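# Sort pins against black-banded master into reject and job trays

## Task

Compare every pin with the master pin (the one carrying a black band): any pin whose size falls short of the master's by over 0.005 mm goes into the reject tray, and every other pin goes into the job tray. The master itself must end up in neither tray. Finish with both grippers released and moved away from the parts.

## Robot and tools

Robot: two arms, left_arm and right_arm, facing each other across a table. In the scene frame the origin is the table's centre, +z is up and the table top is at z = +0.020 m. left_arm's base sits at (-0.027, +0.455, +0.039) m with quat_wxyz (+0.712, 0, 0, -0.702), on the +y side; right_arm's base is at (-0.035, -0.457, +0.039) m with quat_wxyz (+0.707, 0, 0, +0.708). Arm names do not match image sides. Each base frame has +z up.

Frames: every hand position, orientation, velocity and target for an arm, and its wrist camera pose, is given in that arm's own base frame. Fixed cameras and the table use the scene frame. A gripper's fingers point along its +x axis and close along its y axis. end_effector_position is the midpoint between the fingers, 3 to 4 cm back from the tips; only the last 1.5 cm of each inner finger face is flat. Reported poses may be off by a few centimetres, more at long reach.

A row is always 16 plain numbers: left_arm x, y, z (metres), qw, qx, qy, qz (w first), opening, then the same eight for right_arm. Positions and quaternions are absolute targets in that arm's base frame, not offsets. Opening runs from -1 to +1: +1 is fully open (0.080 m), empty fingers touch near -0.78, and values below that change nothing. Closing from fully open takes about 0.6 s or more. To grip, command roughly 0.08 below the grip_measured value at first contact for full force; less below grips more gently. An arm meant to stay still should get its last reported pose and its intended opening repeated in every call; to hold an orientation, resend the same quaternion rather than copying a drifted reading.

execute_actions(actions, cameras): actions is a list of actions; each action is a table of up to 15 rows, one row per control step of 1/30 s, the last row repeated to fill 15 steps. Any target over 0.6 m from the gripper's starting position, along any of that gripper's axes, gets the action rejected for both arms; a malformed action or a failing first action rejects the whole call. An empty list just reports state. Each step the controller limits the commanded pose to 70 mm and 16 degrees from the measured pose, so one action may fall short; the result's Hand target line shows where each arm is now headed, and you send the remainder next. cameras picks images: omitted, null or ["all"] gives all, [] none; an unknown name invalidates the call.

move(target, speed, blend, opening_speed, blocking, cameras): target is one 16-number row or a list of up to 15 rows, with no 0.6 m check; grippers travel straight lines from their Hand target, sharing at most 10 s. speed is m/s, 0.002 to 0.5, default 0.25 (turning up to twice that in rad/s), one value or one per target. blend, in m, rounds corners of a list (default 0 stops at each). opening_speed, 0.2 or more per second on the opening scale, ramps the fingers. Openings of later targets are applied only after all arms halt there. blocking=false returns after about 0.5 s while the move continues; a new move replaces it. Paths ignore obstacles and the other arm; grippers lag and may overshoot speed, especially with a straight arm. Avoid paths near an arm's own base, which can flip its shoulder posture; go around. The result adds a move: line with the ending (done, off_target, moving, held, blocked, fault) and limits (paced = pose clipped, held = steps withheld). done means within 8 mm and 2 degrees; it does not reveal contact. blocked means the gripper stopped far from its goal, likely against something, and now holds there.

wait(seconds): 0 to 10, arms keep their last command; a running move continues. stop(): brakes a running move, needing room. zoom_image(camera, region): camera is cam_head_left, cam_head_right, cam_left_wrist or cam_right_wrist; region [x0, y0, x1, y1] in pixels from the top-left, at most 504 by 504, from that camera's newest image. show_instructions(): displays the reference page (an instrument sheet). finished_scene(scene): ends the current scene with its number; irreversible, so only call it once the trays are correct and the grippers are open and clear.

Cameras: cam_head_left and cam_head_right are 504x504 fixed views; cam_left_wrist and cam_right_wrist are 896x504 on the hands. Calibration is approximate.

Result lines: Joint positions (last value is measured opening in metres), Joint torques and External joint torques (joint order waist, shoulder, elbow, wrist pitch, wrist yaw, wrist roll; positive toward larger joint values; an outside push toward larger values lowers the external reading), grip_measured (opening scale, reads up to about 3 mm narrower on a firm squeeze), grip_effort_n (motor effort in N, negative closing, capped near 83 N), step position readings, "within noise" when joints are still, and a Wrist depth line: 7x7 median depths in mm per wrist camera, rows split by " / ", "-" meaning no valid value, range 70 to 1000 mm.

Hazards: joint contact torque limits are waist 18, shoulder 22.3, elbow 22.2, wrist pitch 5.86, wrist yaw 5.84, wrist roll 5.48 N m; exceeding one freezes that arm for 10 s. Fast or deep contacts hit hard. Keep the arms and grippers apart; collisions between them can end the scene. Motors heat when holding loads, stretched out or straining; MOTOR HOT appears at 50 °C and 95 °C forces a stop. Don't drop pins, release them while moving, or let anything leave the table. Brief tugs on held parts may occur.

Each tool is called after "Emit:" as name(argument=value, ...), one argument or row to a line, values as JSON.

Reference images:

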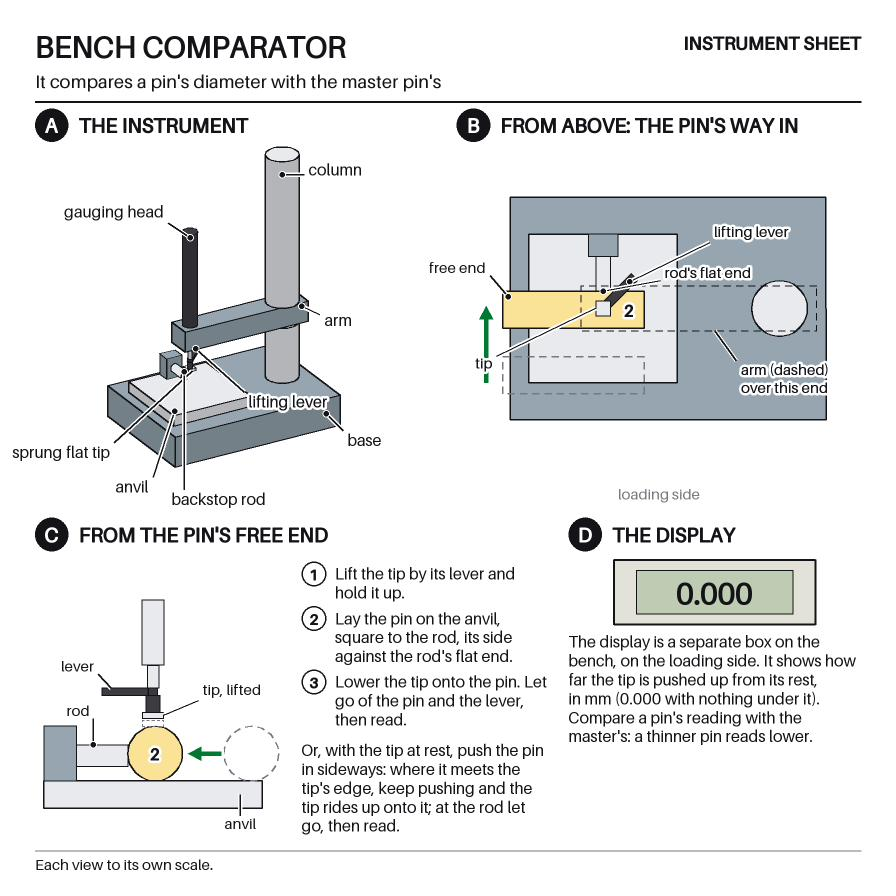

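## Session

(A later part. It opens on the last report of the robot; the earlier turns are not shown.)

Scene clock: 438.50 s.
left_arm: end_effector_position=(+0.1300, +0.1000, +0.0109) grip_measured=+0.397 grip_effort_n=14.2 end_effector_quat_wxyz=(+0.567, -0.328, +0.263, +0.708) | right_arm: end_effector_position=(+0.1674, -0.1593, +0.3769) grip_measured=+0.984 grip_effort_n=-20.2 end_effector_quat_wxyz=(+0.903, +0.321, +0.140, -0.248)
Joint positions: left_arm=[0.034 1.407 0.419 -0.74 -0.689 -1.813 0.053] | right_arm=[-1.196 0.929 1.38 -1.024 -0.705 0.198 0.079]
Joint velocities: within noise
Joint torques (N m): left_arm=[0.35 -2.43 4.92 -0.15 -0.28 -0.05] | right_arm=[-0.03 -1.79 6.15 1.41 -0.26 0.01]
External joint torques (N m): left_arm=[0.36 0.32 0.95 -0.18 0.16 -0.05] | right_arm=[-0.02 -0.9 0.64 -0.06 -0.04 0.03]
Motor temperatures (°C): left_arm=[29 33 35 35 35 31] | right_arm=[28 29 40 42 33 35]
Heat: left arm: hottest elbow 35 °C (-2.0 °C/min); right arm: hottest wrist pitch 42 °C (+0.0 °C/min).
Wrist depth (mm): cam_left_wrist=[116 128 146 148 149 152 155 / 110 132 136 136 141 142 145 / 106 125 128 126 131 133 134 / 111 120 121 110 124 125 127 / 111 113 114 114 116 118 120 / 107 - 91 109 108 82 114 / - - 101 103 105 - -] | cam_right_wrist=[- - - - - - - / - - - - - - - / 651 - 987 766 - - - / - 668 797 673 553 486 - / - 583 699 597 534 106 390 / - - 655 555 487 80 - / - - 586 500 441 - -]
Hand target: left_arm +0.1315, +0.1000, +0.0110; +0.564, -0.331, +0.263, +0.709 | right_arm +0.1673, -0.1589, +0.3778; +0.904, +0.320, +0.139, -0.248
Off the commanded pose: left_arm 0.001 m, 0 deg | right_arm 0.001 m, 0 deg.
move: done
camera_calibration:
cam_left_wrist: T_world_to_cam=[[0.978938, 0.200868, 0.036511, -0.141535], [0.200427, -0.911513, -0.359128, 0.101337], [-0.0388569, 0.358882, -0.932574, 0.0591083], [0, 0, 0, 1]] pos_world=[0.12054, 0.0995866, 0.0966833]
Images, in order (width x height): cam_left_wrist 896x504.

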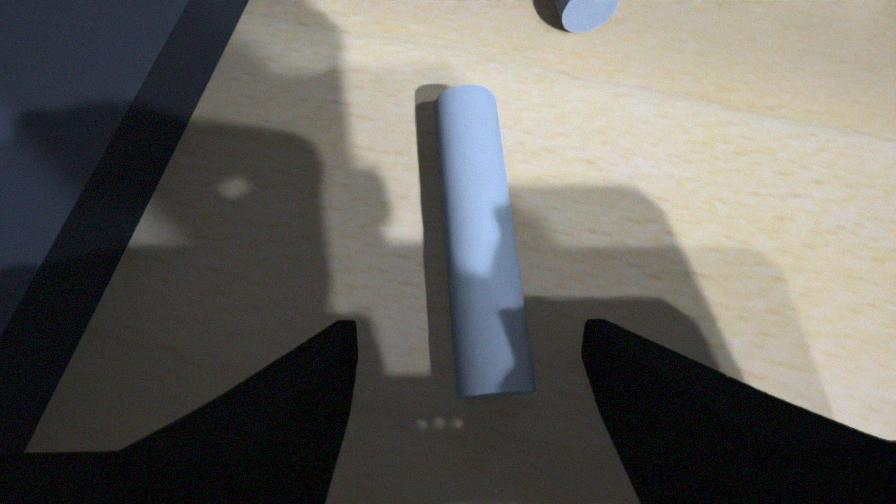

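Emit:
move(
  target=[
    [0.1360, 0.1008, 0.0125, 0.5642, -0.3307, 0.2631, 0.7093, 0.4, 0.1673, -0.1589, 0.3778, 0.904, 0.320, 0.139, -0.248, 0.98],
    [0.1360, 0.1008, 0.0125, 0.5642, -0.3307, 0.2631, 0.7093, -0.53, 0.1673, -0.1589, 0.3778, 0.904, 0.320, 0.139, -0.248, 0.98],
    [0.137, 0.103, 0.05, 0.5642, -0.3307, 0.2631, 0.7093, -0.53, 0.1673, -0.1589, 0.3778, 0.904, 0.320, 0.139, -0.248, 0.98],
  ],
  speed=[0.1,0.1,0.08],
  opening_speed=0.8,
  cameras=["cam_left_wrist"],
)

Scene clock: 445.63 s.
left_arm: end_effector_position=(+0.1337, +0.1021, +0.0464) grip_measured=-0.473 grip_effort_n=-83.5 end_effector_quat_wxyz=(+0.562, -0.327, +0.269, +0.711) | right_arm: end_effector_position=(+0.1674, -0.1593, +0.3769) grip_measured=+0.984 grip_effort_n=-19.8 end_effector_quat_wxyz=(+0.903, +0.321, +0.140, -0.248)
Joint positions: left_arm=[0.053 1.309 0.528 -0.948 -0.682 -1.795 0.014] | right_arm=[-1.196 0.929 1.38 -1.024 -0.705 0.198 0.079]
Joint velocities: within noise
Joint torques (N m): left_arm=[0.21 -4.02 5.95 -0.22 -0.58 0.07] | right_arm=[-0.03 -1.79 6.14 1.41 -0.26 0.01]
External joint torques (N m): left_arm=[0.22 -1.34 1.32 -0.24 -0.14 0.07] | right_arm=[-0.03 -0.92 0.69 -0.04 -0.04 0.03]
Motor temperatures (°C): left_arm=[29 33 35 35 34 31] | right_arm=[28 29 40 42 33 35]
Heat: left arm: hottest elbow 35 °C (-2.0 °C/min); right arm: hottest wrist pitch 42 °C (+0.0 °C/min).
Wrist depth (mm): cam_left_wrist=[162 163 188 192 193 197 199 / 152 155 178 179 181 183 186 / 144 147 167 167 171 173 174 / 136 153 158 109 161 163 164 / 130 147 150 102 152 154 154 / 127 141 143 140 82 146 147 / - - - 135 - - -] | cam_right_wrist=[- - - - - - - / - - - - - - - / 667 - - 788 - - - / - 638 793 685 562 484 - / - 579 690 597 530 105 388 / - - 659 548 485 80 - / - - 580 501 442 - -]
Hand target: left_arm +0.1370, +0.1030, +0.0500; +0.564, -0.331, +0.263, +0.709 | right_arm +0.1673, -0.1589, +0.3778; +0.904, +0.320, +0.139, -0.248
Off the commanded pose: left_arm 0.005 m, 1 deg | right_arm 0.001 m, 0 deg.
move: done
camera_calibration:
cam_left_wrist: T_world_to_cam=[[0.9781, 0.207024, 0.0214873, -0.146626], [0.201113, -0.913454, -0.353774, 0.115096], [-0.053612, 0.350347, -0.935084, 0.0946297], [0, 0, 0, 1]] pos_world=[0.125341, 0.102336, 0.132355]
Images, in order (width x height): cam_left_wrist 896x504.

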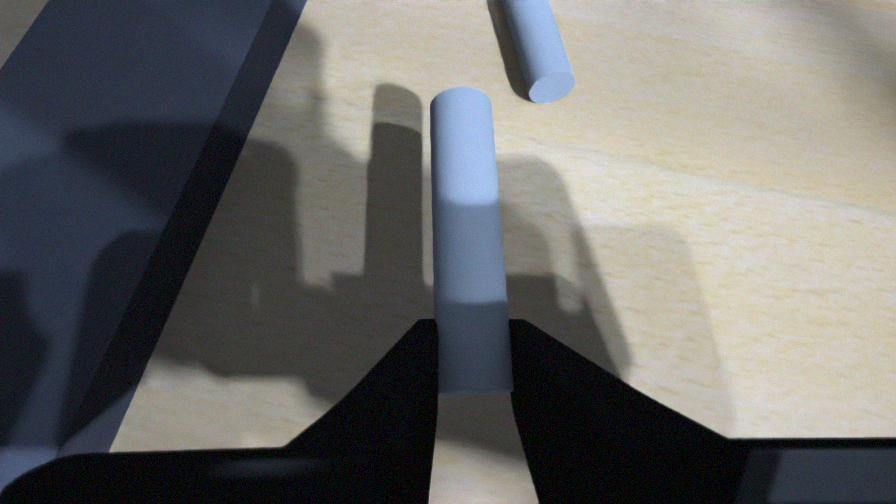

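Emit:
move(
  target=[
    [0.165, 0.105, 0.12, 0.6682, -0.2855, 0.3116, 0.6123, -0.53, 0.1673, -0.1589, 0.3778, 0.904, 0.320, 0.139, -0.248, 0.98],
    [0.25, 0.03, 0.16, 0.9027, 0.0368, 0.4209, -0.0790, -0.53, 0.1673, -0.1589, 0.3778, 0.904, 0.320, 0.139, -0.248, 0.98],
    [0.275, -0.065, 0.12, 0.7965, 0.2017, 0.3714, -0.4325, -0.53, 0.1673, -0.1589, 0.3778, 0.904, 0.320, 0.139, -0.248, 0.98],
  ],
  speed=[0.2,0.4,0.3],
  blend=[0.02,0.03,0],
  cameras=["cam_left_wrist"],
)

Emit:
move(
  target=[
    [0.298, -0.0985, 0.09, 0.7965, 0.2017, 0.3714, -0.4325, -0.53, 0.1673, -0.1589, 0.3778, 0.904, 0.320, 0.139, -0.248, 0.98],
    [0.298, -0.0985, 0.0505, 0.7965, 0.2017, 0.3714, -0.4325, -0.53, 0.1673, -0.1589, 0.3778, 0.904, 0.320, 0.139, -0.248, 0.98],
    [0.3325, -0.0755, 0.0515, 0.7965, 0.2017, 0.3714, -0.4325, -0.53, 0.1673, -0.1589, 0.3778, 0.904, 0.320, 0.139, -0.248, 0.98],
  ],
  speed=[0.1,0.06,0.03],
  cameras=["cam_left_wrist"],
)

Scene clock: 458.50 s.
left_arm: end_effector_position=(+0.2715, -0.0630, +0.1151) grip_measured=-0.473 grip_effort_n=-83.5 end_effector_quat_wxyz=(+0.795, +0.200, +0.379, -0.429) | right_arm: end_effector_position=(+0.1674, -0.1593, +0.3769) grip_measured=+0.984 grip_effort_n=-20.2 end_effector_quat_wxyz=(+0.903, +0.321, +0.140, -0.248)
Joint positions: left_arm=[0.076 1.309 0.813 -0.702 0.588 0.945 0.014] | right_arm=[-1.196 0.929 1.38 -1.024 -0.705 0.198 0.079]
Joint velocities: within noise
Joint torques (N m): left_arm=[-0.32 -4.25 7.73 0.73 0.7 0.11] | right_arm=[-0.04 -1.79 6.13 1.41 -0.26 0.01]
External joint torques (N m): left_arm=[-0.33 -0.12 1.66 -0.13 0.33 0.11] | right_arm=[-0.04 -0.77 0.58 -0.05 -0.04 0.04]
Motor temperatures (°C): left_arm=[29 32 36 35 35 31] | right_arm=[28 29 40 42 33 35]
Heat: left arm: hottest elbow 36 °C (+0.0 °C/min); right arm: hottest wrist pitch 42 °C (+0.0 °C/min).
Wrist depth (mm): cam_left_wrist=[259 263 132 234 278 283 157 / 243 247 150 210 262 243 163 / 231 234 192 199 247 227 172 / 219 220 189 193 233 226 185 / 209 211 212 212 222 222 201 / 199 202 - 101 76 214 217 / - - - 138 - - -] | cam_right_wrist=[- - - - - - - / - - - - - - - / 640 - - 775 - - - / 493 768 853 691 558 487 - / - 526 715 605 539 105 388 / - - 653 548 481 80 - / - - 589 502 444 - -]
Hand target: left_arm +0.2749, -0.0649, +0.1200; +0.796, +0.202, +0.371, -0.432 | right_arm +0.1673, -0.1589, +0.3778; +0.904, +0.320, +0.139, -0.248
Off the commanded pose: left_arm 0.006 m, 1 deg | right_arm 0.001 m, 0 deg.
move: done
camera_calibration:
cam_left_wrist: T_world_to_cam=[[-0.84211, -0.537465, 0.0445256, 0.19589], [-0.518389, 0.783913, -0.341693, 0.261825], [0.148744, -0.310824, -0.938756, 0.127916], [0, 0, 0, 1]] pos_world=[0.281661, -0.0602043, 0.200824]
Images, in order (width x height): cam_left_wrist 896x504.

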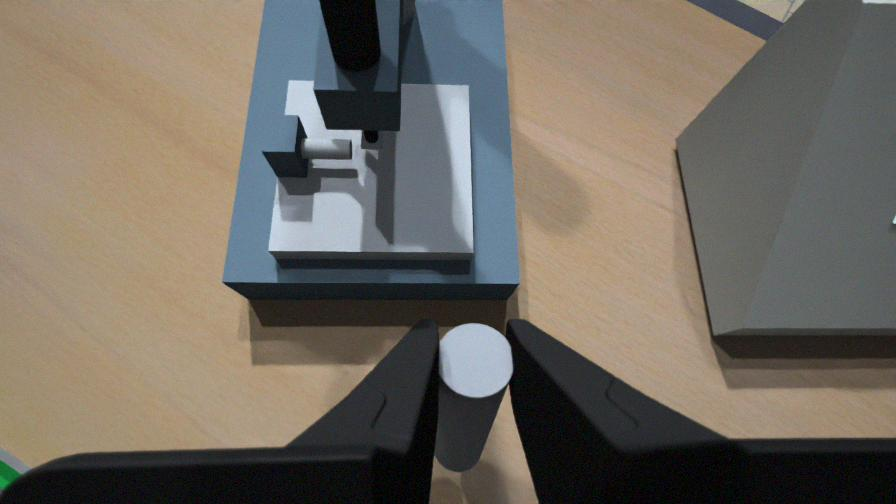

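Scene clock: 461.47 s.
left_arm: end_effector_position=(+0.3291, -0.0779, +0.0540) grip_measured=-0.473 grip_effort_n=-83.5 end_effector_quat_wxyz=(+0.797, +0.201, +0.369, -0.435) | right_arm: end_effector_position=(+0.1674, -0.1593, +0.3769) grip_measured=+0.984 grip_effort_n=-20.2 end_effector_quat_wxyz=(+0.903, +0.321, +0.140, -0.248)
Joint positions: left_arm=[0.015 1.634 0.822 -0.338 0.582 0.885 0.014] | right_arm=[-1.196 0.929 1.38 -1.024 -0.705 0.198 0.079]
Joint velocities: within noise
Joint torques (N m): left_arm=[0.45 -4.69 6.35 1.03 0.2 0.14] | right_arm=[-0.04 -1.79 6.14 1.41 -0.26 0]
External joint torques (N m): left_arm=[0.46 1.31 0.8 0.07 -0.16 0.14] | right_arm=[-0.04 -0.79 0.61 -0.04 -0.04 0.03]
Motor temperatures (°C): left_arm=[29 32 36 35 35 31] | right_arm=[28 29 40 42 33 35]
Heat: left arm: hottest elbow 36 °C (+0.0 °C/min); right arm: hottest wrist pitch 42 °C (+0.0 °C/min).
Wrist depth (mm): cam_left_wrist=[189 192 160 - - 206 209 / 179 181 147 135 - 192 195 / 168 169 114 126 129 178 182 / 158 160 128 122 123 166 172 / 151 153 122 116 119 159 163 / 143 144 - 99 76 151 154 / - - - 103 - - -] | cam_right_wrist=[- - - - - - - / - - - - - - - / 633 - 987 776 - - - / 504 767 853 678 555 488 - / - 496 713 601 532 105 387 / - - 628 551 486 80 - / - - 579 500 444 - -]
Hand target: left_arm +0.3323, -0.0755, +0.0515; +0.796, +0.202, +0.371, -0.432 | right_arm +0.1673, -0.1589, +0.3778; +0.904, +0.320, +0.139, -0.248
Off the commanded pose: left_arm 0.005 m, 0 deg | right_arm 0.001 m, 0 deg.
move: done
camera_calibration:
cam_left_wrist: T_world_to_cam=[[-0.849851, -0.525675, 0.0376799, 0.242974], [-0.502267, 0.7862, -0.360024, 0.278339], [0.159632, -0.324892, -0.932182, 0.0523313], [0, 0, 0, 1]] pos_world=[0.337938, -0.0741031, 0.139836]
Images, in order (width x height): cam_left_wrist 896x504.

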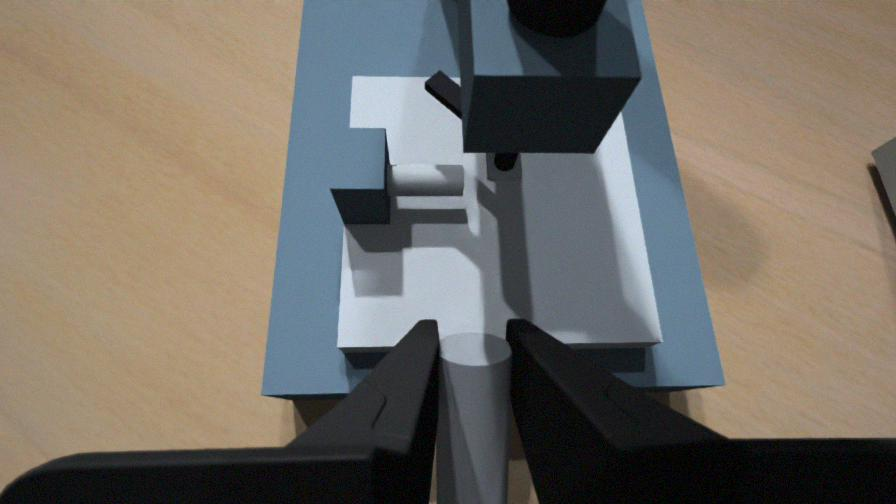

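Emit:
move(
  target=[
    [0.3225, -0.068, 0.075, 0.7965, 0.2017, 0.3714, -0.4325, -0.53, 0.1673, -0.1589, 0.3778, 0.904, 0.320, 0.139, -0.248, 0.98],
    [0.27, 0.01, 0.15, 0.7965, 0.2017, 0.3714, -0.4325, -0.53, 0.1673, -0.1589, 0.3778, 0.904, 0.320, 0.139, -0.248, 0.98],
  ],
  speed=[0.05,0.1],
)

Emit:
zoom_image(
  camera="cam_head_right",
  region=[140, 180, 300, 340],
)

Scene clock: 470.10 s.
left_arm: end_effector_position=(+0.2673, +0.0092, +0.1431) grip_measured=-0.473 grip_effort_n=-83.5 end_effector_quat_wxyz=(+0.792, +0.197, +0.381, -0.435) | right_arm: end_effector_position=(+0.1674, -0.1593, +0.3769) grip_measured=+0.984 grip_effort_n=-19.8 end_effector_quat_wxyz=(+0.903, +0.321, +0.140, -0.248)
Joint positions: left_arm=[0.393 1.409 1.02 -1.055 0.675 1.337 0.014] | right_arm=[-1.196 0.929 1.38 -1.024 -0.705 0.198 0.079]
Joint velocities: within noise
Joint torques (N m): left_arm=[0.3 -6.26 7.34 0.31 0.77 0.12] | right_arm=[-0.02 -1.79 6.14 1.41 -0.26 0.01]
External joint torques (N m): left_arm=[0.33 -1.69 1.59 -0.16 0.32 0.11] | right_arm=[-0.02 -0.8 0.64 -0.03 -0.04 0.03]
Motor temperatures (°C): left_arm=[29 32 36 35 34 31] | right_arm=[28 29 41 42 33 35]
Heat: left arm: hottest elbow 36 °C (+0.0 °C/min); right arm: hottest wrist pitch 42 °C (+0.0 °C/min).
Wrist depth (mm): cam_left_wrist=[289 295 295 252 315 318 215 / 273 278 276 241 296 282 228 / 258 262 263 243 276 278 245 / 244 249 254 259 264 271 274 / 230 237 242 248 252 256 261 / 219 223 - 99 81 244 248 / - - - 105 - - -] | cam_right_wrist=[- - - - - - - / - - - - - - - / 475 478 - 780 - - - / - 520 855 677 550 488 - / - 478 714 600 532 105 386 / - - 660 548 478 80 - / - - 583 502 442 - -]
Hand target: left_arm +0.2699, +0.0100, +0.1500; +0.796, +0.202, +0.371, -0.432 | right_arm +0.1673, -0.1589, +0.3778; +0.904, +0.320, +0.139, -0.248
Off the commanded pose: left_arm 0.007 m, 1 deg | right_arm 0.001 m, 0 deg.
move: done
camera_calibration:
cam_left_wrist: T_world_to_cam=[[-0.84663, -0.529082, 0.0573511, 0.229171], [-0.514577, 0.786368, -0.341813, 0.211553], [0.135748, -0.3189, -0.938017, 0.180677], [0, 0, 0, 1]] pos_world=[0.278357, 0.0125097, 0.228646]

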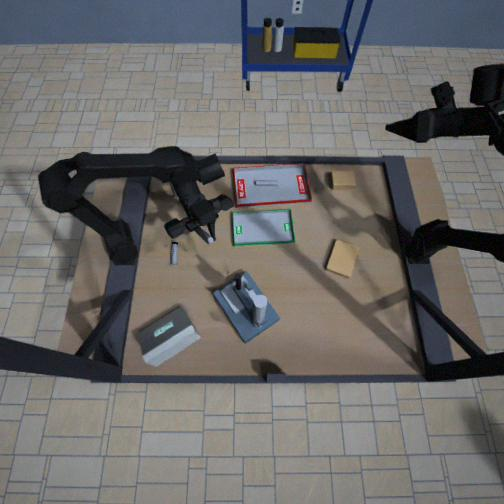

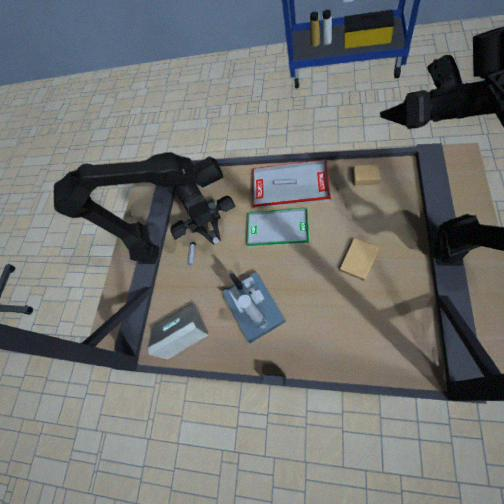

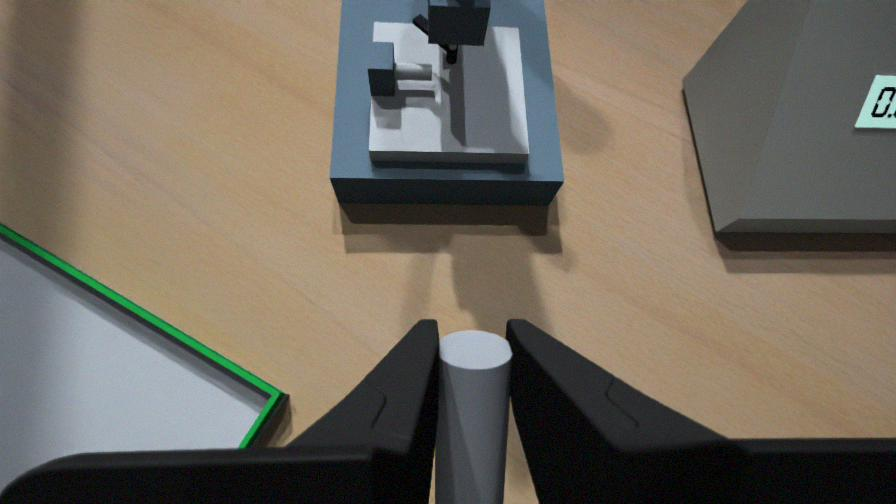

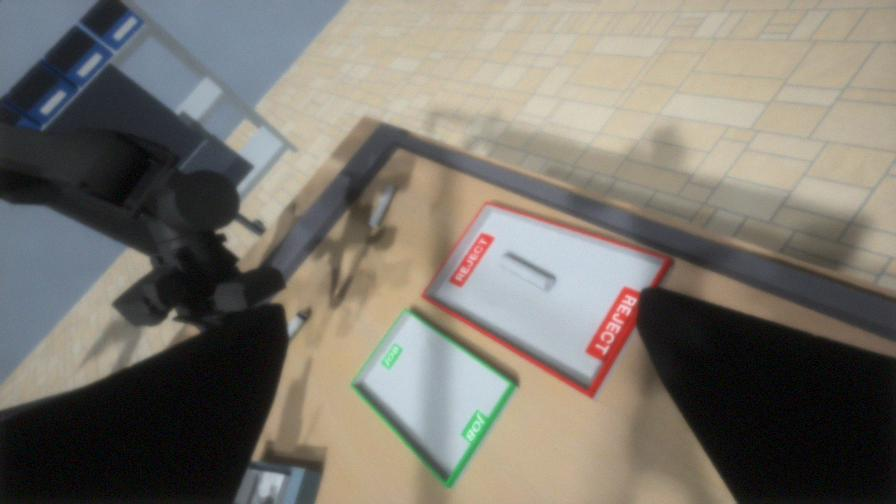

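Scaled by 3.150 from the camera's 504x504 image, which has a finer 720x720 frame.

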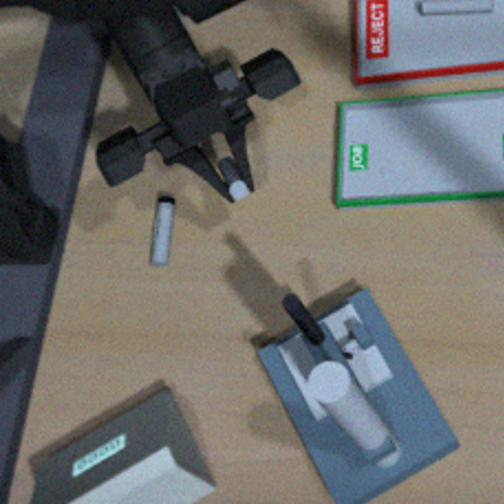

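Emit:
move(
  target=[
    [0.265, 0.008, 0.07, 0.7965, 0.2017, 0.3714, -0.4325, -0.53, 0.1673, -0.1589, 0.3778, 0.904, 0.320, 0.139, -0.248, 0.98],
    [0.265, 0.008, 0.07, 0.7965, 0.2017, 0.3714, -0.4325, -0.495, 0.1673, -0.1589, 0.3778, 0.904, 0.320, 0.139, -0.248, 0.98],
    [0.265, 0.008, 0.03, 0.7965, 0.2017, 0.3714, -0.4325, -0.495, 0.1673, -0.1589, 0.3778, 0.904, 0.320, 0.139, -0.248, 0.98],
  ],
  speed=[0.1,0.05,0.03],
  cameras=["cam_left_wrist"],
)

Scene clock: 486.83 s.
left_arm: end_effector_position=(+0.2685, +0.0091, +0.0342) grip_measured=-0.473 grip_effort_n=-83.5 end_effector_quat_wxyz=(+0.798, +0.209, +0.367, -0.430) | right_arm: end_effector_position=(+0.1674, -0.1593, +0.3769) grip_measured=+0.984 grip_effort_n=-20.2 end_effector_quat_wxyz=(+0.903, +0.321, +0.140, -0.248)
Joint positions: left_arm=[0.395 1.567 0.684 -0.522 0.682 1.339 0.014] | right_arm=[-1.196 0.929 1.38 -1.024 -0.705 0.198 0.079]
Joint velocities: within noise
Joint torques (N m): left_arm=[0.26 -4.48 3.51 0.63 0.54 0.03] | right_arm=[-0.03 -1.79 6.14 1.41 -0.26 0.01]
External joint torques (N m): left_arm=[0.24 0.39 -1.4 0.07 0.1 0.03] | right_arm=[-0.03 -0.87 0.69 -0.03 -0.04 0.03]
Motor temperatures (°C): left_arm=[29 33 37 35 35 31] | right_arm=[28 29 41 43 33 35]
Heat: left arm: hottest elbow 37 °C (+2.0 °C/min); right arm: hottest wrist pitch 43 °C (+1.0 °C/min).
Wrist depth (mm): cam_left_wrist=[168 169 146 146 148 175 178 / 158 159 161 163 164 166 167 / 149 150 152 153 154 156 157 / 141 142 143 144 145 147 148 / 134 135 136 138 138 139 140 / - 126 - 98 81 132 133 / - - - 97 - - -] | cam_right_wrist=[- - - - - - - / - - - - - - - / 546 - - 780 - - - / - 556 790 682 559 483 - / - 795 629 602 532 105 386 / - - 641 553 486 80 - / - - 581 499 442 - -]
Hand target: left_arm +0.2650, +0.0080, +0.0301; +0.797, +0.202, +0.371, -0.432 | right_arm +0.1673, -0.1589, +0.3778; +0.904, +0.320, +0.139, -0.248
Off the commanded pose: left_arm 0.006 m, 1 deg | right_arm 0.001 m, 0 deg.
move: done
camera_calibration:
cam_left_wrist: T_world_to_cam=[[-0.848986, -0.52806, 0.0193885, 0.238346], [-0.499701, 0.79038, -0.354399, 0.171413], [0.171819, -0.310568, -0.934893, 0.0685114], [0, 0, 0, 1]] pos_world=[0.276236, 0.0116572, 0.120178]
Images, in order (width x height): cam_left_wrist 896x504.

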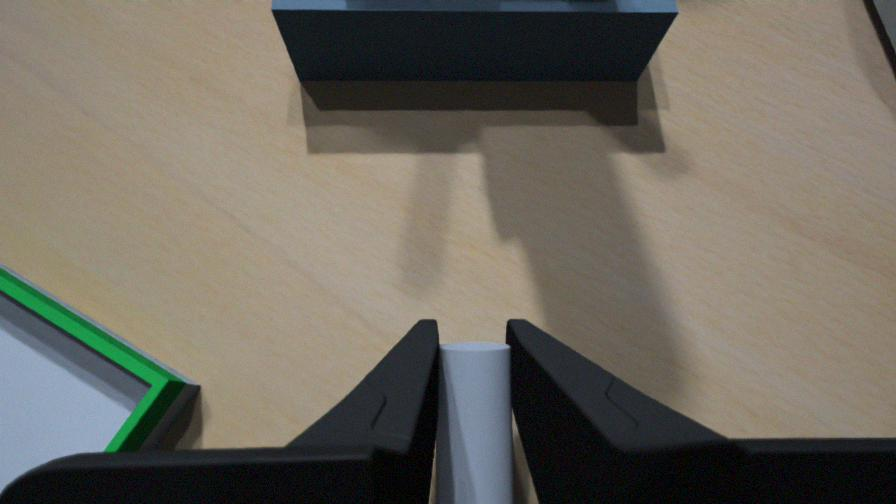

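Emit:
move(
  target=[
    [0.265, 0.008, 0.018, 0.7965, 0.2017, 0.3714, -0.4325, -0.495, 0.1673, -0.1589, 0.3778, 0.904, 0.320, 0.139, -0.248, 0.98],
    [0.265, 0.008, 0.012, 0.7965, 0.2017, 0.3714, -0.4325, -0.495, 0.1673, -0.1589, 0.3778, 0.904, 0.320, 0.139, -0.248, 0.98],
  ],
  speed=[0.03,0.02],
  cameras=["cam_left_wrist"],
)

Scene clock: 492.13 s.
left_arm: end_effector_position=(+0.2688, +0.0092, +0.0163) grip_measured=-0.473 grip_effort_n=-83.5 end_effector_quat_wxyz=(+0.798, +0.209, +0.367, -0.430) | right_arm: end_effector_position=(+0.1674, -0.1593, +0.3769) grip_measured=+0.984 grip_effort_n=-20.2 end_effector_quat_wxyz=(+0.903, +0.321, +0.140, -0.248)
Joint positions: left_arm=[0.395 1.623 0.65 -0.432 0.682 1.339 0.014] | right_arm=[-1.196 0.929 1.38 -1.024 -0.705 0.198 0.079]
Joint velocities: within noise
Joint torques (N m): left_arm=[0.25 -4.5 3.27 0.65 0.55 0.03] | right_arm=[-0.03 -1.79 6.13 1.41 -0.26 0.01]
External joint torques (N m): left_arm=[0.25 0.5 -1.35 0.08 0.1 0.03] | right_arm=[-0.01 -0.93 0.67 -0.04 -0.05 0.03]
Motor temperatures (°C): left_arm=[29 33 36 35 35 31] | right_arm=[28 29 41 43 33 35]
Heat: left arm: hottest elbow 36 °C (+1.0 °C/min); right arm: hottest wrist pitch 43 °C (+1.0 °C/min).
Wrist depth (mm): cam_left_wrist=[146 147 145 146 147 152 155 / 137 138 139 141 142 143 145 / 129 130 131 133 134 135 136 / 122 123 124 125 127 127 128 / 116 117 118 119 120 121 122 / 97 111 113 97 76 115 115 / - - - 92 - - -] | cam_right_wrist=[- - - - - - - / - - - - - - - / 546 - - 784 - - - / - 573 787 688 553 488 - / - 824 624 602 528 105 387 / - - 656 547 481 80 - / - - 582 495 445 - -]
Hand target: left_arm +0.2650, +0.0080, +0.0122; +0.797, +0.202, +0.371, -0.432 | right_arm +0.1673, -0.1589, +0.3778; +0.904, +0.320, +0.139, -0.248
Off the commanded pose: left_arm 0.006 m, 1 deg | right_arm 0.001 m, 0 deg.
move: done
camera_calibration:
cam_left_wrist: T_world_to_cam=[[-0.848993, -0.528062, 0.0190121, 0.238988], [-0.499576, 0.790432, -0.354459, 0.165062], [0.172149, -0.310431, -0.934878, 0.0516231], [0, 0, 0, 1]] pos_world=[0.276473, 0.0117561, 0.102225]
Images, in order (width x height): cam_left_wrist 896x504.

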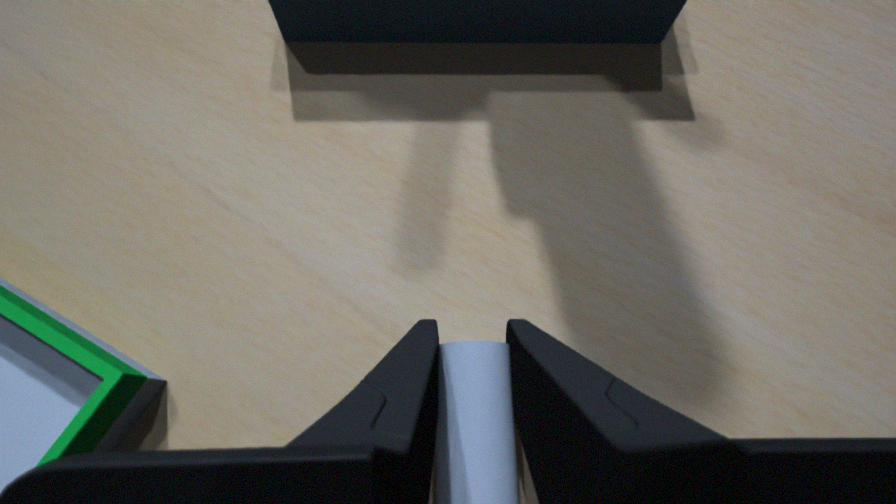

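Emit:
move(
  target=[
    [0.265, 0.008, 0.009, 0.7965, 0.2017, 0.3714, -0.4325, -0.495, 0.1673, -0.1589, 0.3778, 0.904, 0.320, 0.139, -0.248, 0.98],
    [0.265, 0.008, 0.009, 0.7965, 0.2017, 0.3714, -0.4325, 0.2, 0.1673, -0.1589, 0.3778, 0.904, 0.320, 0.139, -0.248, 0.98],
    [0.265, 0.008, 0.08, 0.7965, 0.2017, 0.3714, -0.4325, 0.2, 0.1673, -0.1589, 0.3778, 0.904, 0.320, 0.139, -0.248, 0.98],
    [0.21, 0.09, 0.14, 0.7965, 0.2017, 0.3714, -0.4325, 0.2, 0.1673, -0.1589, 0.3778, 0.904, 0.320, 0.139, -0.248, 0.98],
  ],
  speed=[0.02,0.05,0.08,0.2],
  opening_speed=0.6,
  cameras=["cam_left_wrist"],
)

Scene clock: 500.37 s.
left_arm: end_effector_position=(+0.2092, +0.0873, +0.1394) grip_measured=+0.197 grip_effort_n=14.2 end_effector_quat_wxyz=(+0.797, +0.200, +0.370, -0.433) | right_arm: end_effector_position=(+0.1674, -0.1593, +0.3769) grip_measured=+0.984 grip_effort_n=-20.2 end_effector_quat_wxyz=(+0.903, +0.321, +0.140, -0.248)
Joint positions: left_arm=[0.824 1.48 1.057 -1.354 0.676 1.892 0.044] | right_arm=[-1.196 0.929 1.38 -1.024 -0.705 0.198 0.079]
Joint velocities: within noise
Joint torques (N m): left_arm=[0.31 -4.31 6.29 -0.27 0.28 0.11] | right_arm=[-0.03 -1.79 6.14 1.41 -0.26 0.01]
External joint torques (N m): left_arm=[0.31 0.22 1.1 -0.22 -0.16 0.1] | right_arm=[-0.03 -0.9 0.68 -0.03 -0.04 0.03]
Motor temperatures (°C): left_arm=[29 33 36 34 35 31] | right_arm=[28 29 41 43 33 35]
Heat: left arm: hottest elbow 36 °C (+1.0 °C/min); right arm: hottest wrist pitch 43 °C (+1.0 °C/min).
Wrist depth (mm): cam_left_wrist=[296 300 299 276 314 280 276 / 274 282 286 291 295 299 302 / 259 261 270 273 279 282 285 / 245 248 254 254 263 264 269 / 232 235 242 241 249 249 255 / 221 224 81 232 94 82 240 / - - 216 221 222 76 -] | cam_right_wrist=[- - - - - - - / 538 532 - - - - - / 648 600 967 777 - - - / - 708 809 692 551 489 - / - 821 708 596 531 105 386 / - - 656 549 483 80 - / - - 585 500 439 - -]
Hand target: left_arm +0.2100, +0.0900, +0.1399; +0.796, +0.202, +0.371, -0.432 | right_arm +0.1673, -0.1589, +0.3778; +0.904, +0.320, +0.139, -0.248
Off the commanded pose: left_arm 0.003 m, 0 deg | right_arm 0.001 m, 0 deg.
move: done; target 2's new opening was sent with left_arm's hand 0.009 m and 1 deg from that target
camera_calibration:
cam_left_wrist: T_world_to_cam=[[-0.847971, -0.528674, 0.0380735, 0.224534], [-0.505437, 0.784884, -0.358456, 0.11951], [0.159623, -0.323204, -0.93277, 0.204681], [0, 0, 0, 1]] pos_world=[0.218131, 0.0910573, 0.225211]
Images, in order (width x height): cam_left_wrist 896x504.

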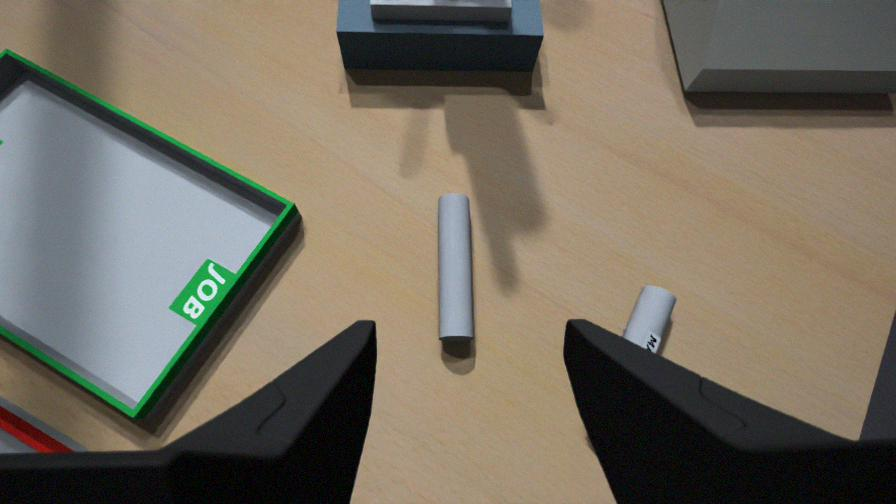

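Emit:
move(
  target=[
    [0.2150, 0.066, 0.06, 0.7965, 0.2017, 0.3714, -0.4325, 0.2, 0.1673, -0.1589, 0.3778, 0.904, 0.320, 0.139, -0.248, 0.98],
    [0.2215, 0.0525, 0.0095, 0.7965, 0.2017, 0.3714, -0.4325, 0.2, 0.1673, -0.1589, 0.3778, 0.904, 0.320, 0.139, -0.248, 0.98],
  ],
  speed=[0.12,0.06],
  cameras=["cam_left_wrist"],
)

Scene clock: 509.53 s.
left_arm: end_effector_position=(+0.2233, +0.0557, +0.0128) grip_measured=+0.197 grip_effort_n=13.3 end_effector_quat_wxyz=(+0.798, +0.207, +0.371, -0.428) | right_arm: end_effector_position=(+0.1674, -0.1593, +0.3769) grip_measured=+0.984 grip_effort_n=-20.2 end_effector_quat_wxyz=(+0.903, +0.321, +0.140, -0.248)
Joint positions: left_arm=[0.675 1.631 0.646 -0.652 0.691 1.695 0.044] | right_arm=[-1.196 0.929 1.38 -1.024 -0.705 0.198 0.079]
Joint velocities: within noise
Joint torques (N m): left_arm=[-0.45 -4.06 3.07 0.57 0.57 -0.04] | right_arm=[-0.04 -1.79 6.14 1.41 -0.26 0.01]
External joint torques (N m): left_arm=[-0.43 0.6 -1.14 0.37 0.11 -0.04] | right_arm=[-0.03 -0.87 0.64 -0.05 -0.04 0.03]
Motor temperatures (°C): left_arm=[29 33 35 34 35 31] | right_arm=[28 29 41 43 33 35]
Heat: left arm: hottest elbow 35 °C (+0.0 °C/min); right arm: hottest wrist pitch 43 °C (+1.0 °C/min).
Wrist depth (mm): cam_left_wrist=[141 142 144 146 148 149 151 / 116 134 135 134 138 140 142 / 122 126 127 125 130 132 133 / 119 120 120 109 124 124 126 / 112 113 114 113 116 117 118 / 107 109 80 107 108 82 108 / - - - 104 105 76 -] | cam_right_wrist=[- - - - - - - / - - - - - - - / 585 589 908 777 - - - / - 764 660 681 556 487 - / - 786 672 596 529 106 387 / - - 657 554 482 80 - / - - 584 504 441 - -]
Hand target: left_arm +0.2214, +0.0525, +0.0096; +0.796, +0.202, +0.371, -0.432 | right_arm +0.1673, -0.1589, +0.3778; +0.904, +0.320, +0.139, -0.248
Off the commanded pose: left_arm 0.005 m, 1 deg | right_arm 0.001 m, 0 deg.
move: done
camera_calibration:
cam_left_wrist: T_world_to_cam=[[-0.846121, -0.532478, 0.0233868, 0.224557], [-0.505797, 0.78834, -0.35027, 0.105785], [0.168074, -0.3082, -0.936357, 0.071453], [0, 0, 0, 1]] pos_world=[0.231499, 0.0581992, 0.098707]
Images, in order (width x height): cam_left_wrist 896x504.

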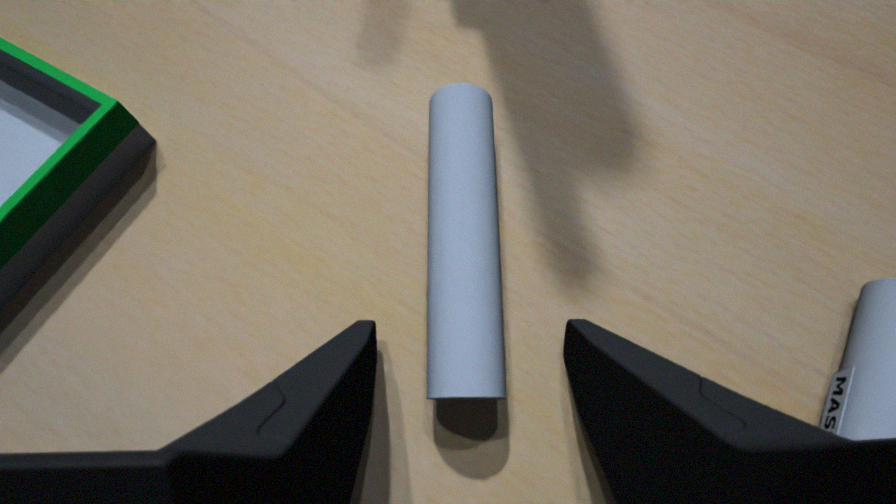

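Emit:
move(
  target=[
    [0.2215, 0.0525, 0.0095, 0.7965, 0.2017, 0.3714, -0.4325, -0.54, 0.1673, -0.1589, 0.3778, 0.904, 0.320, 0.139, -0.248, 0.98],
    [0.2215, 0.0525, 0.09, 0.7965, 0.2017, 0.3714, -0.4325, -0.54, 0.1673, -0.1589, 0.3778, 0.904, 0.320, 0.139, -0.248, 0.98],
    [0.28, -0.075, 0.12, 0.7965, 0.2017, 0.3714, -0.4325, -0.54, 0.1673, -0.1589, 0.3778, 0.904, 0.320, 0.139, -0.248, 0.98],
  ],
  speed=[0.05,0.1,0.15],
  blend=[0,0.02,0],
  opening_speed=0.8,
  cameras=["cam_left_wrist"],
)

Scene clock: 516.20 s.
left_arm: end_effector_position=(+0.2756, -0.0741, +0.1156) grip_measured=-0.472 grip_effort_n=-83.5 end_effector_quat_wxyz=(+0.794, +0.198, +0.377, -0.433) | right_arm: end_effector_position=(+0.1674, -0.1593, +0.3769) grip_measured=+0.984 grip_effort_n=-20.2 end_effector_quat_wxyz=(+0.903, +0.321, +0.140, -0.248)
Joint positions: left_arm=[0.031 1.321 0.82 -0.673 0.581 0.899 0.014] | right_arm=[-1.196 0.929 1.38 -1.024 -0.705 0.198 0.079]
Joint velocities: within noise
Joint torques (N m): left_arm=[-0.32 -4.41 7.72 1.08 0.35 -0.06] | right_arm=[-0.04 -1.79 6.14 1.41 -0.26 0.01]
External joint torques (N m): left_arm=[-0.32 -0.19 1.65 0.18 -0.01 -0.07] | right_arm=[-0.03 -0.87 0.63 -0.05 -0.04 0.03]
Motor temperatures (°C): left_arm=[29 33 35 34 35 31] | right_arm=[28 29 41 43 33 35]
Heat: left arm: hottest elbow 35 °C (-1.0 °C/min); right arm: hottest wrist pitch 43 °C (+1.0 °C/min).
Wrist depth (mm): cam_left_wrist=[259 263 116 236 281 287 148 / 244 247 134 208 263 263 156 / 231 234 188 115 248 220 166 / 219 220 184 106 233 220 177 / 209 209 206 100 223 220 193 / 199 202 - 96 76 215 218 / - - - 196 - - -] | cam_right_wrist=[- - - - - - - / - - - - - - - / 658 - - 768 - - - / 494 774 862 683 549 486 - / - 453 716 594 531 105 384 / - - 651 554 481 80 - / - - 588 502 438 - -]
Hand target: left_arm +0.2800, -0.0749, +0.1200; +0.797, +0.202, +0.371, -0.432 | right_arm +0.1673, -0.1589, +0.3778; +0.904, +0.320, +0.139, -0.248
Off the commanded pose: left_arm 0.006 m, 1 deg | right_arm 0.001 m, 0 deg.
move: done
camera_calibration:
cam_left_wrist: T_world_to_cam=[[-0.846037, -0.530846, 0.0492323, 0.194416], [-0.5129, 0.785269, -0.346823, 0.271989], [0.145449, -0.318676, -0.936638, 0.124393], [0, 0, 0, 1]] pos_world=[0.285893, -0.0707387, 0.201272]
Images, in order (width x height): cam_left_wrist 896x504.

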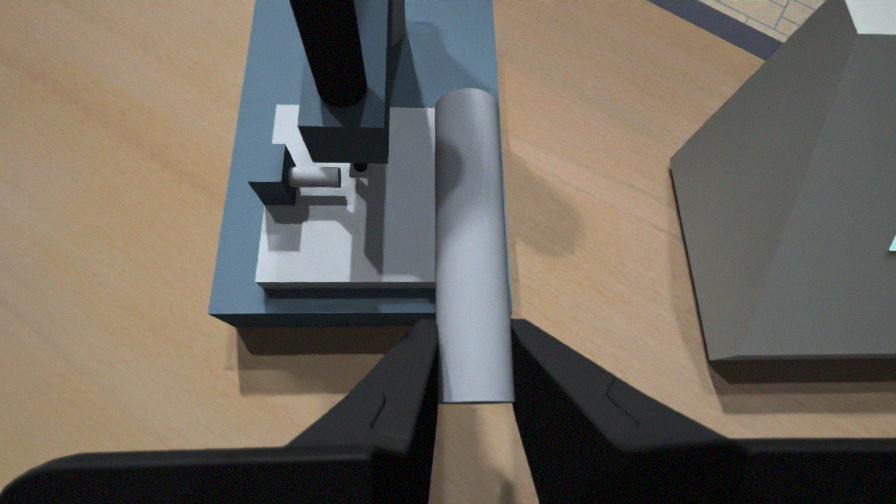

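Emit:
move(
  target=[
    [0.298, -0.0985, 0.09, 0.7965, 0.2017, 0.3714, -0.4325, -0.54, 0.1673, -0.1589, 0.3778, 0.904, 0.320, 0.139, -0.248, 0.98],
    [0.298, -0.0985, 0.0505, 0.7965, 0.2017, 0.3714, -0.4325, -0.54, 0.1673, -0.1589, 0.3778, 0.904, 0.320, 0.139, -0.248, 0.98],
  ],
  speed=[0.1,0.06],
  cameras=["cam_left_wrist"],
)

Scene clock: 520.97 s.
left_arm: end_effector_position=(+0.3005, -0.0977, +0.0544) grip_measured=-0.472 grip_effort_n=-83.5 end_effector_quat_wxyz=(+0.799, +0.204, +0.367, -0.431) | right_arm: end_effector_position=(+0.1674, -0.1593, +0.3769) grip_measured=+0.984 grip_effort_n=-20.2 end_effector_quat_wxyz=(+0.903, +0.321, +0.140, -0.248)
Joint positions: left_arm=[-0.067 1.513 0.694 -0.274 0.539 0.795 0.014] | right_arm=[-1.196 0.929 1.38 -1.024 -0.705 0.198 0.079]
Joint velocities: within noise
Joint torques (N m): left_arm=[-0.31 -5.13 4.38 1.24 0.31 -0.05] | right_arm=[-0.03 -1.79 6.14 1.41 -0.26 0]
External joint torques (N m): left_arm=[-0.3 -0.05 -1.16 0.22 -0.02 -0.06] | right_arm=[-0.02 -0.78 0.56 -0.07 -0.04 0.03]
Motor temperatures (°C): left_arm=[29 33 36 35 35 31] | right_arm=[28 29 41 43 33 35]
Heat: left arm: hottest elbow 36 °C (+0.0 °C/min); right arm: hottest wrist pitch 43 °C (+1.0 °C/min).
Wrist depth (mm): cam_left_wrist=[191 - - 160 199 204 207 / 180 178 74 134 184 190 190 / 169 112 124 126 173 179 162 / 160 128 121 107 137 168 161 / 152 121 116 101 155 160 158 / 143 120 - 96 81 152 151 / - - - 140 - - -] | cam_right_wrist=[- - - - - - - / - - - - - - - / 631 - - 769 - - - / 526 767 863 675 556 486 - / - 519 708 596 529 106 387 / - - 639 552 487 80 - / - - 580 501 441 - -]
Hand target: left_arm +0.2980, -0.0985, +0.0506; +0.796, +0.202, +0.371, -0.432 | right_arm +0.1673, -0.1589, +0.3778; +0.904, +0.320, +0.139, -0.248
Off the commanded pose: left_arm 0.005 m, 1 deg | right_arm 0.001 m, 0 deg.
move: done
camera_calibration:
cam_left_wrist: T_world_to_cam=[[-0.847297, -0.530411, 0.0274413, 0.207589], [-0.503358, 0.785451, -0.360135, 0.279893], [0.169466, -0.318954, -0.932497, 0.0484057], [0, 0, 0, 1]] pos_world=[0.308572, -0.0942956, 0.140241]
Images, in order (width x height): cam_left_wrist 896x504.

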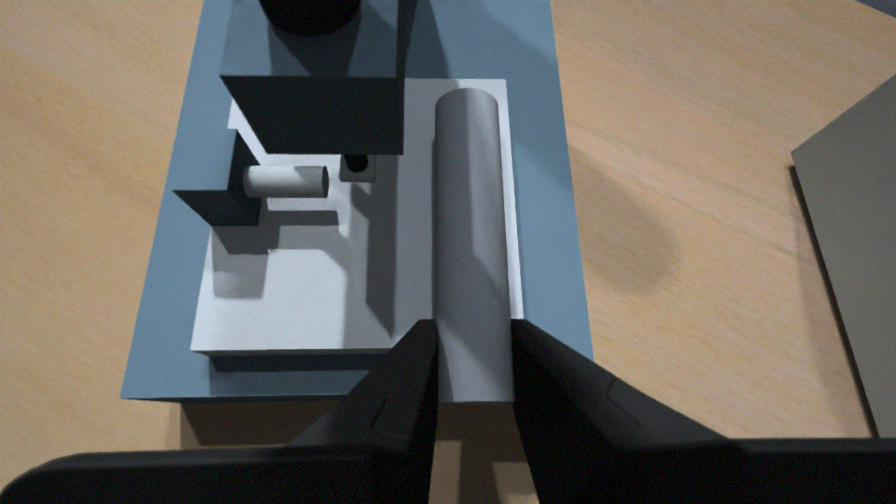

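Emit:
move(
  target=[
    [0.3325, -0.0755, 0.0505, 0.7965, 0.2017, 0.3714, -0.4325, -0.54, 0.1673, -0.1589, 0.3778, 0.904, 0.320, 0.139, -0.248, 0.98],
    [0.3255, -0.0828, 0.0515, 0.7965, 0.2017, 0.3714, -0.4325, -0.54, 0.1673, -0.1589, 0.3778, 0.904, 0.320, 0.139, -0.248, 0.98],
    [0.3255, -0.0828, 0.0515, 0.7965, 0.2017, 0.3714, -0.4325, -0.1, 0.1673, -0.1589, 0.3778, 0.904, 0.320, 0.139, -0.248, 0.98],
  ],
  speed=[0.03,0.03,0.03],
  opening_speed=0.6,
  cameras=["cam_left_wrist"],
)

Scene clock: 527.80 s.
left_arm: end_effector_position=(+0.3277, -0.0834, +0.0543) grip_measured=-0.104 grip_effort_n=14.7 end_effector_quat_wxyz=(+0.798, +0.202, +0.367, -0.434) | right_arm: end_effector_position=(+0.1674, -0.1593, +0.3769) grip_measured=+0.984 grip_effort_n=-20.2 end_effector_quat_wxyz=(+0.903, +0.321, +0.140, -0.248)
Joint positions: left_arm=[-0.006 1.623 0.808 -0.316 0.573 0.863 0.03] | right_arm=[-1.196 0.929 1.38 -1.024 -0.705 0.198 0.079]
Joint velocities: within noise
Joint torques (N m): left_arm=[-0.07 -6.69 4.44 0.93 0.15 -0.05] | right_arm=[-0.03 -1.8 6.14 1.41 -0.26 0.01]
External joint torques (N m): left_arm=[-0.07 -0.86 -1.02 -0.03 -0.2 -0.05] | right_arm=[-0.02 -0.84 0.61 -0.06 -0.04 0.03]
Motor temperatures (°C): left_arm=[29 33 36 35 34 31] | right_arm=[28 29 41 43 33 35]
Heat: left arm: hottest elbow 36 °C (+0.0 °C/min); right arm: hottest wrist pitch 43 °C (+1.0 °C/min).
Wrist depth (mm): cam_left_wrist=[190 193 159 - - 205 208 / 179 182 147 - - 191 194 / 169 170 108 109 130 178 181 / 159 160 122 110 123 168 171 / 151 153 117 112 117 159 162 / 143 145 - 120 82 152 153 / - - - 141 88 - -] | cam_right_wrist=[- - - - - - - / - - - - - - - / 635 - 1000 765 - - - / 503 775 856 690 556 485 - / - 503 706 596 531 105 388 / - - 629 555 488 80 - / - - 575 499 442 - -]
Hand target: left_arm +0.3256, -0.0828, +0.0516; +0.796, +0.202, +0.371, -0.433 | right_arm +0.1673, -0.1589, +0.3778; +0.904, +0.320, +0.139, -0.248
Off the commanded pose: left_arm 0.004 m, 1 deg | right_arm 0.001 m, 0 deg.
move: done
camera_calibration:
cam_left_wrist: T_world_to_cam=[[-0.849906, -0.525983, 0.0316369, 0.239221], [-0.500192, 0.786435, -0.362393, 0.281475], [0.165732, -0.323824, -0.931488, 0.0491145], [0, 0, 0, 1]] pos_world=[0.335967, -0.079631, 0.140186]
Images, in order (width x height): cam_left_wrist 896x504.

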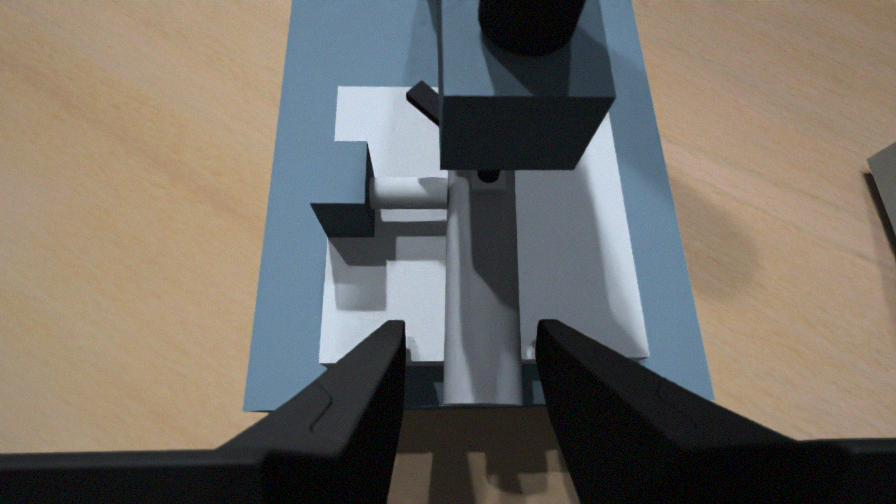

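Emit:
move(
  target=[
    [0.2985, -0.037, 0.114, 0.7965, 0.2017, 0.3714, -0.4325, 0.1, 0.1673, -0.1589, 0.3778, 0.904, 0.320, 0.139, -0.248, 0.98],
    [0.229, -0.05, 0.19, 0.7965, 0.2017, 0.3714, -0.4325, 0.1, 0.1673, -0.1589, 0.3778, 0.904, 0.320, 0.139, -0.248, 0.98],
  ],
  speed=[0.15,0.2],
  cameras=["cam_left_wrist"],
)

Emit:
zoom_image(
  camera="cam_left_wrist",
  region=[680, 150, 820, 230],
)

Scene clock: 532.77 s.
left_arm: end_effector_position=(+0.2277, -0.0503, +0.1850) grip_measured=+0.097 grip_effort_n=14.2 end_effector_quat_wxyz=(+0.793, +0.199, +0.378, -0.434) | right_arm: end_effector_position=(+0.1674, -0.1593, +0.3769) grip_measured=+0.984 grip_effort_n=-19.8 end_effector_quat_wxyz=(+0.903, +0.321, +0.140, -0.248)
Joint positions: left_arm=[0.171 1.134 0.986 -1.121 0.628 1.062 0.039] | right_arm=[-1.196 0.929 1.38 -1.024 -0.705 0.198 0.079]
Joint velocities: within noise
Joint torques (N m): left_arm=[0.26 -3.9 7.29 0.53 0.58 0.1] | right_arm=[-0.04 -1.79 6.15 1.41 -0.26 0.01]
External joint torques (N m): left_arm=[0.26 -1.04 1.22 -0.23 0.18 0.1] | right_arm=[-0.06 -0.81 0.61 -0.05 -0.03 0.03]
Motor temperatures (°C): left_arm=[29 33 36 35 34 31] | right_arm=[28 29 41 43 33 35]
Heat: left arm: hottest elbow 36 °C (+0.0 °C/min); right arm: hottest wrist pitch 43 °C (+1.0 °C/min).
Wrist depth (mm): cam_left_wrist=[343 350 231 366 372 - - / 325 329 284 338 343 233 237 / 307 310 266 319 320 250 256 / 293 294 267 301 304 271 282 / 279 281 287 291 294 298 302 / 262 270 81 275 89 286 284 / - - - 263 90 - -] | cam_right_wrist=[- - - - - - - / - - - - - - - / 476 - 984 778 - - - / 508 793 850 685 553 483 - / 532 490 719 615 532 105 388 / - - 663 553 480 80 - / - - 586 505 442 - -]
Hand target: left_arm +0.2289, -0.0501, +0.1899; +0.796, +0.202, +0.371, -0.433 | right_arm +0.1673, -0.1589, +0.3778; +0.904, +0.320, +0.139, -0.248
Off the commanded pose: left_arm 0.005 m, 1 deg | right_arm 0.001 m, 0 deg.
move: done
camera_calibration:
cam_left_wrist: T_world_to_cam=[[-0.846624, -0.529815, 0.0502406, 0.163139], [-0.512582, 0.786397, -0.344731, 0.252369], [0.143135, -0.31761, -0.937356, 0.204669], [0, 0, 0, 1]] pos_world=[0.238182, -0.0470237, 0.270651]
Images, in order (width x height): cam_left_wrist 896x504.

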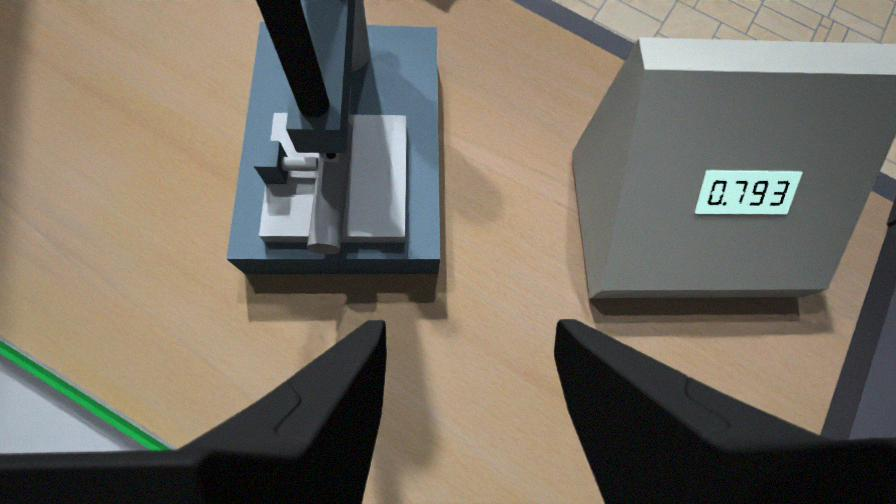

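Scaled by 3.600 from the camera's 896x504 image, which has a finer 1280x720 frame.

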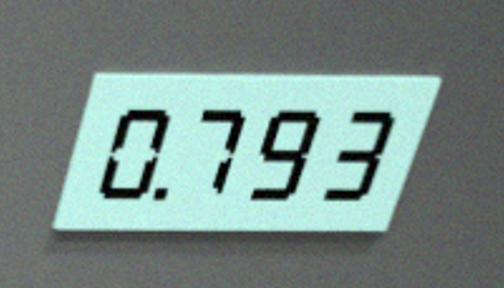

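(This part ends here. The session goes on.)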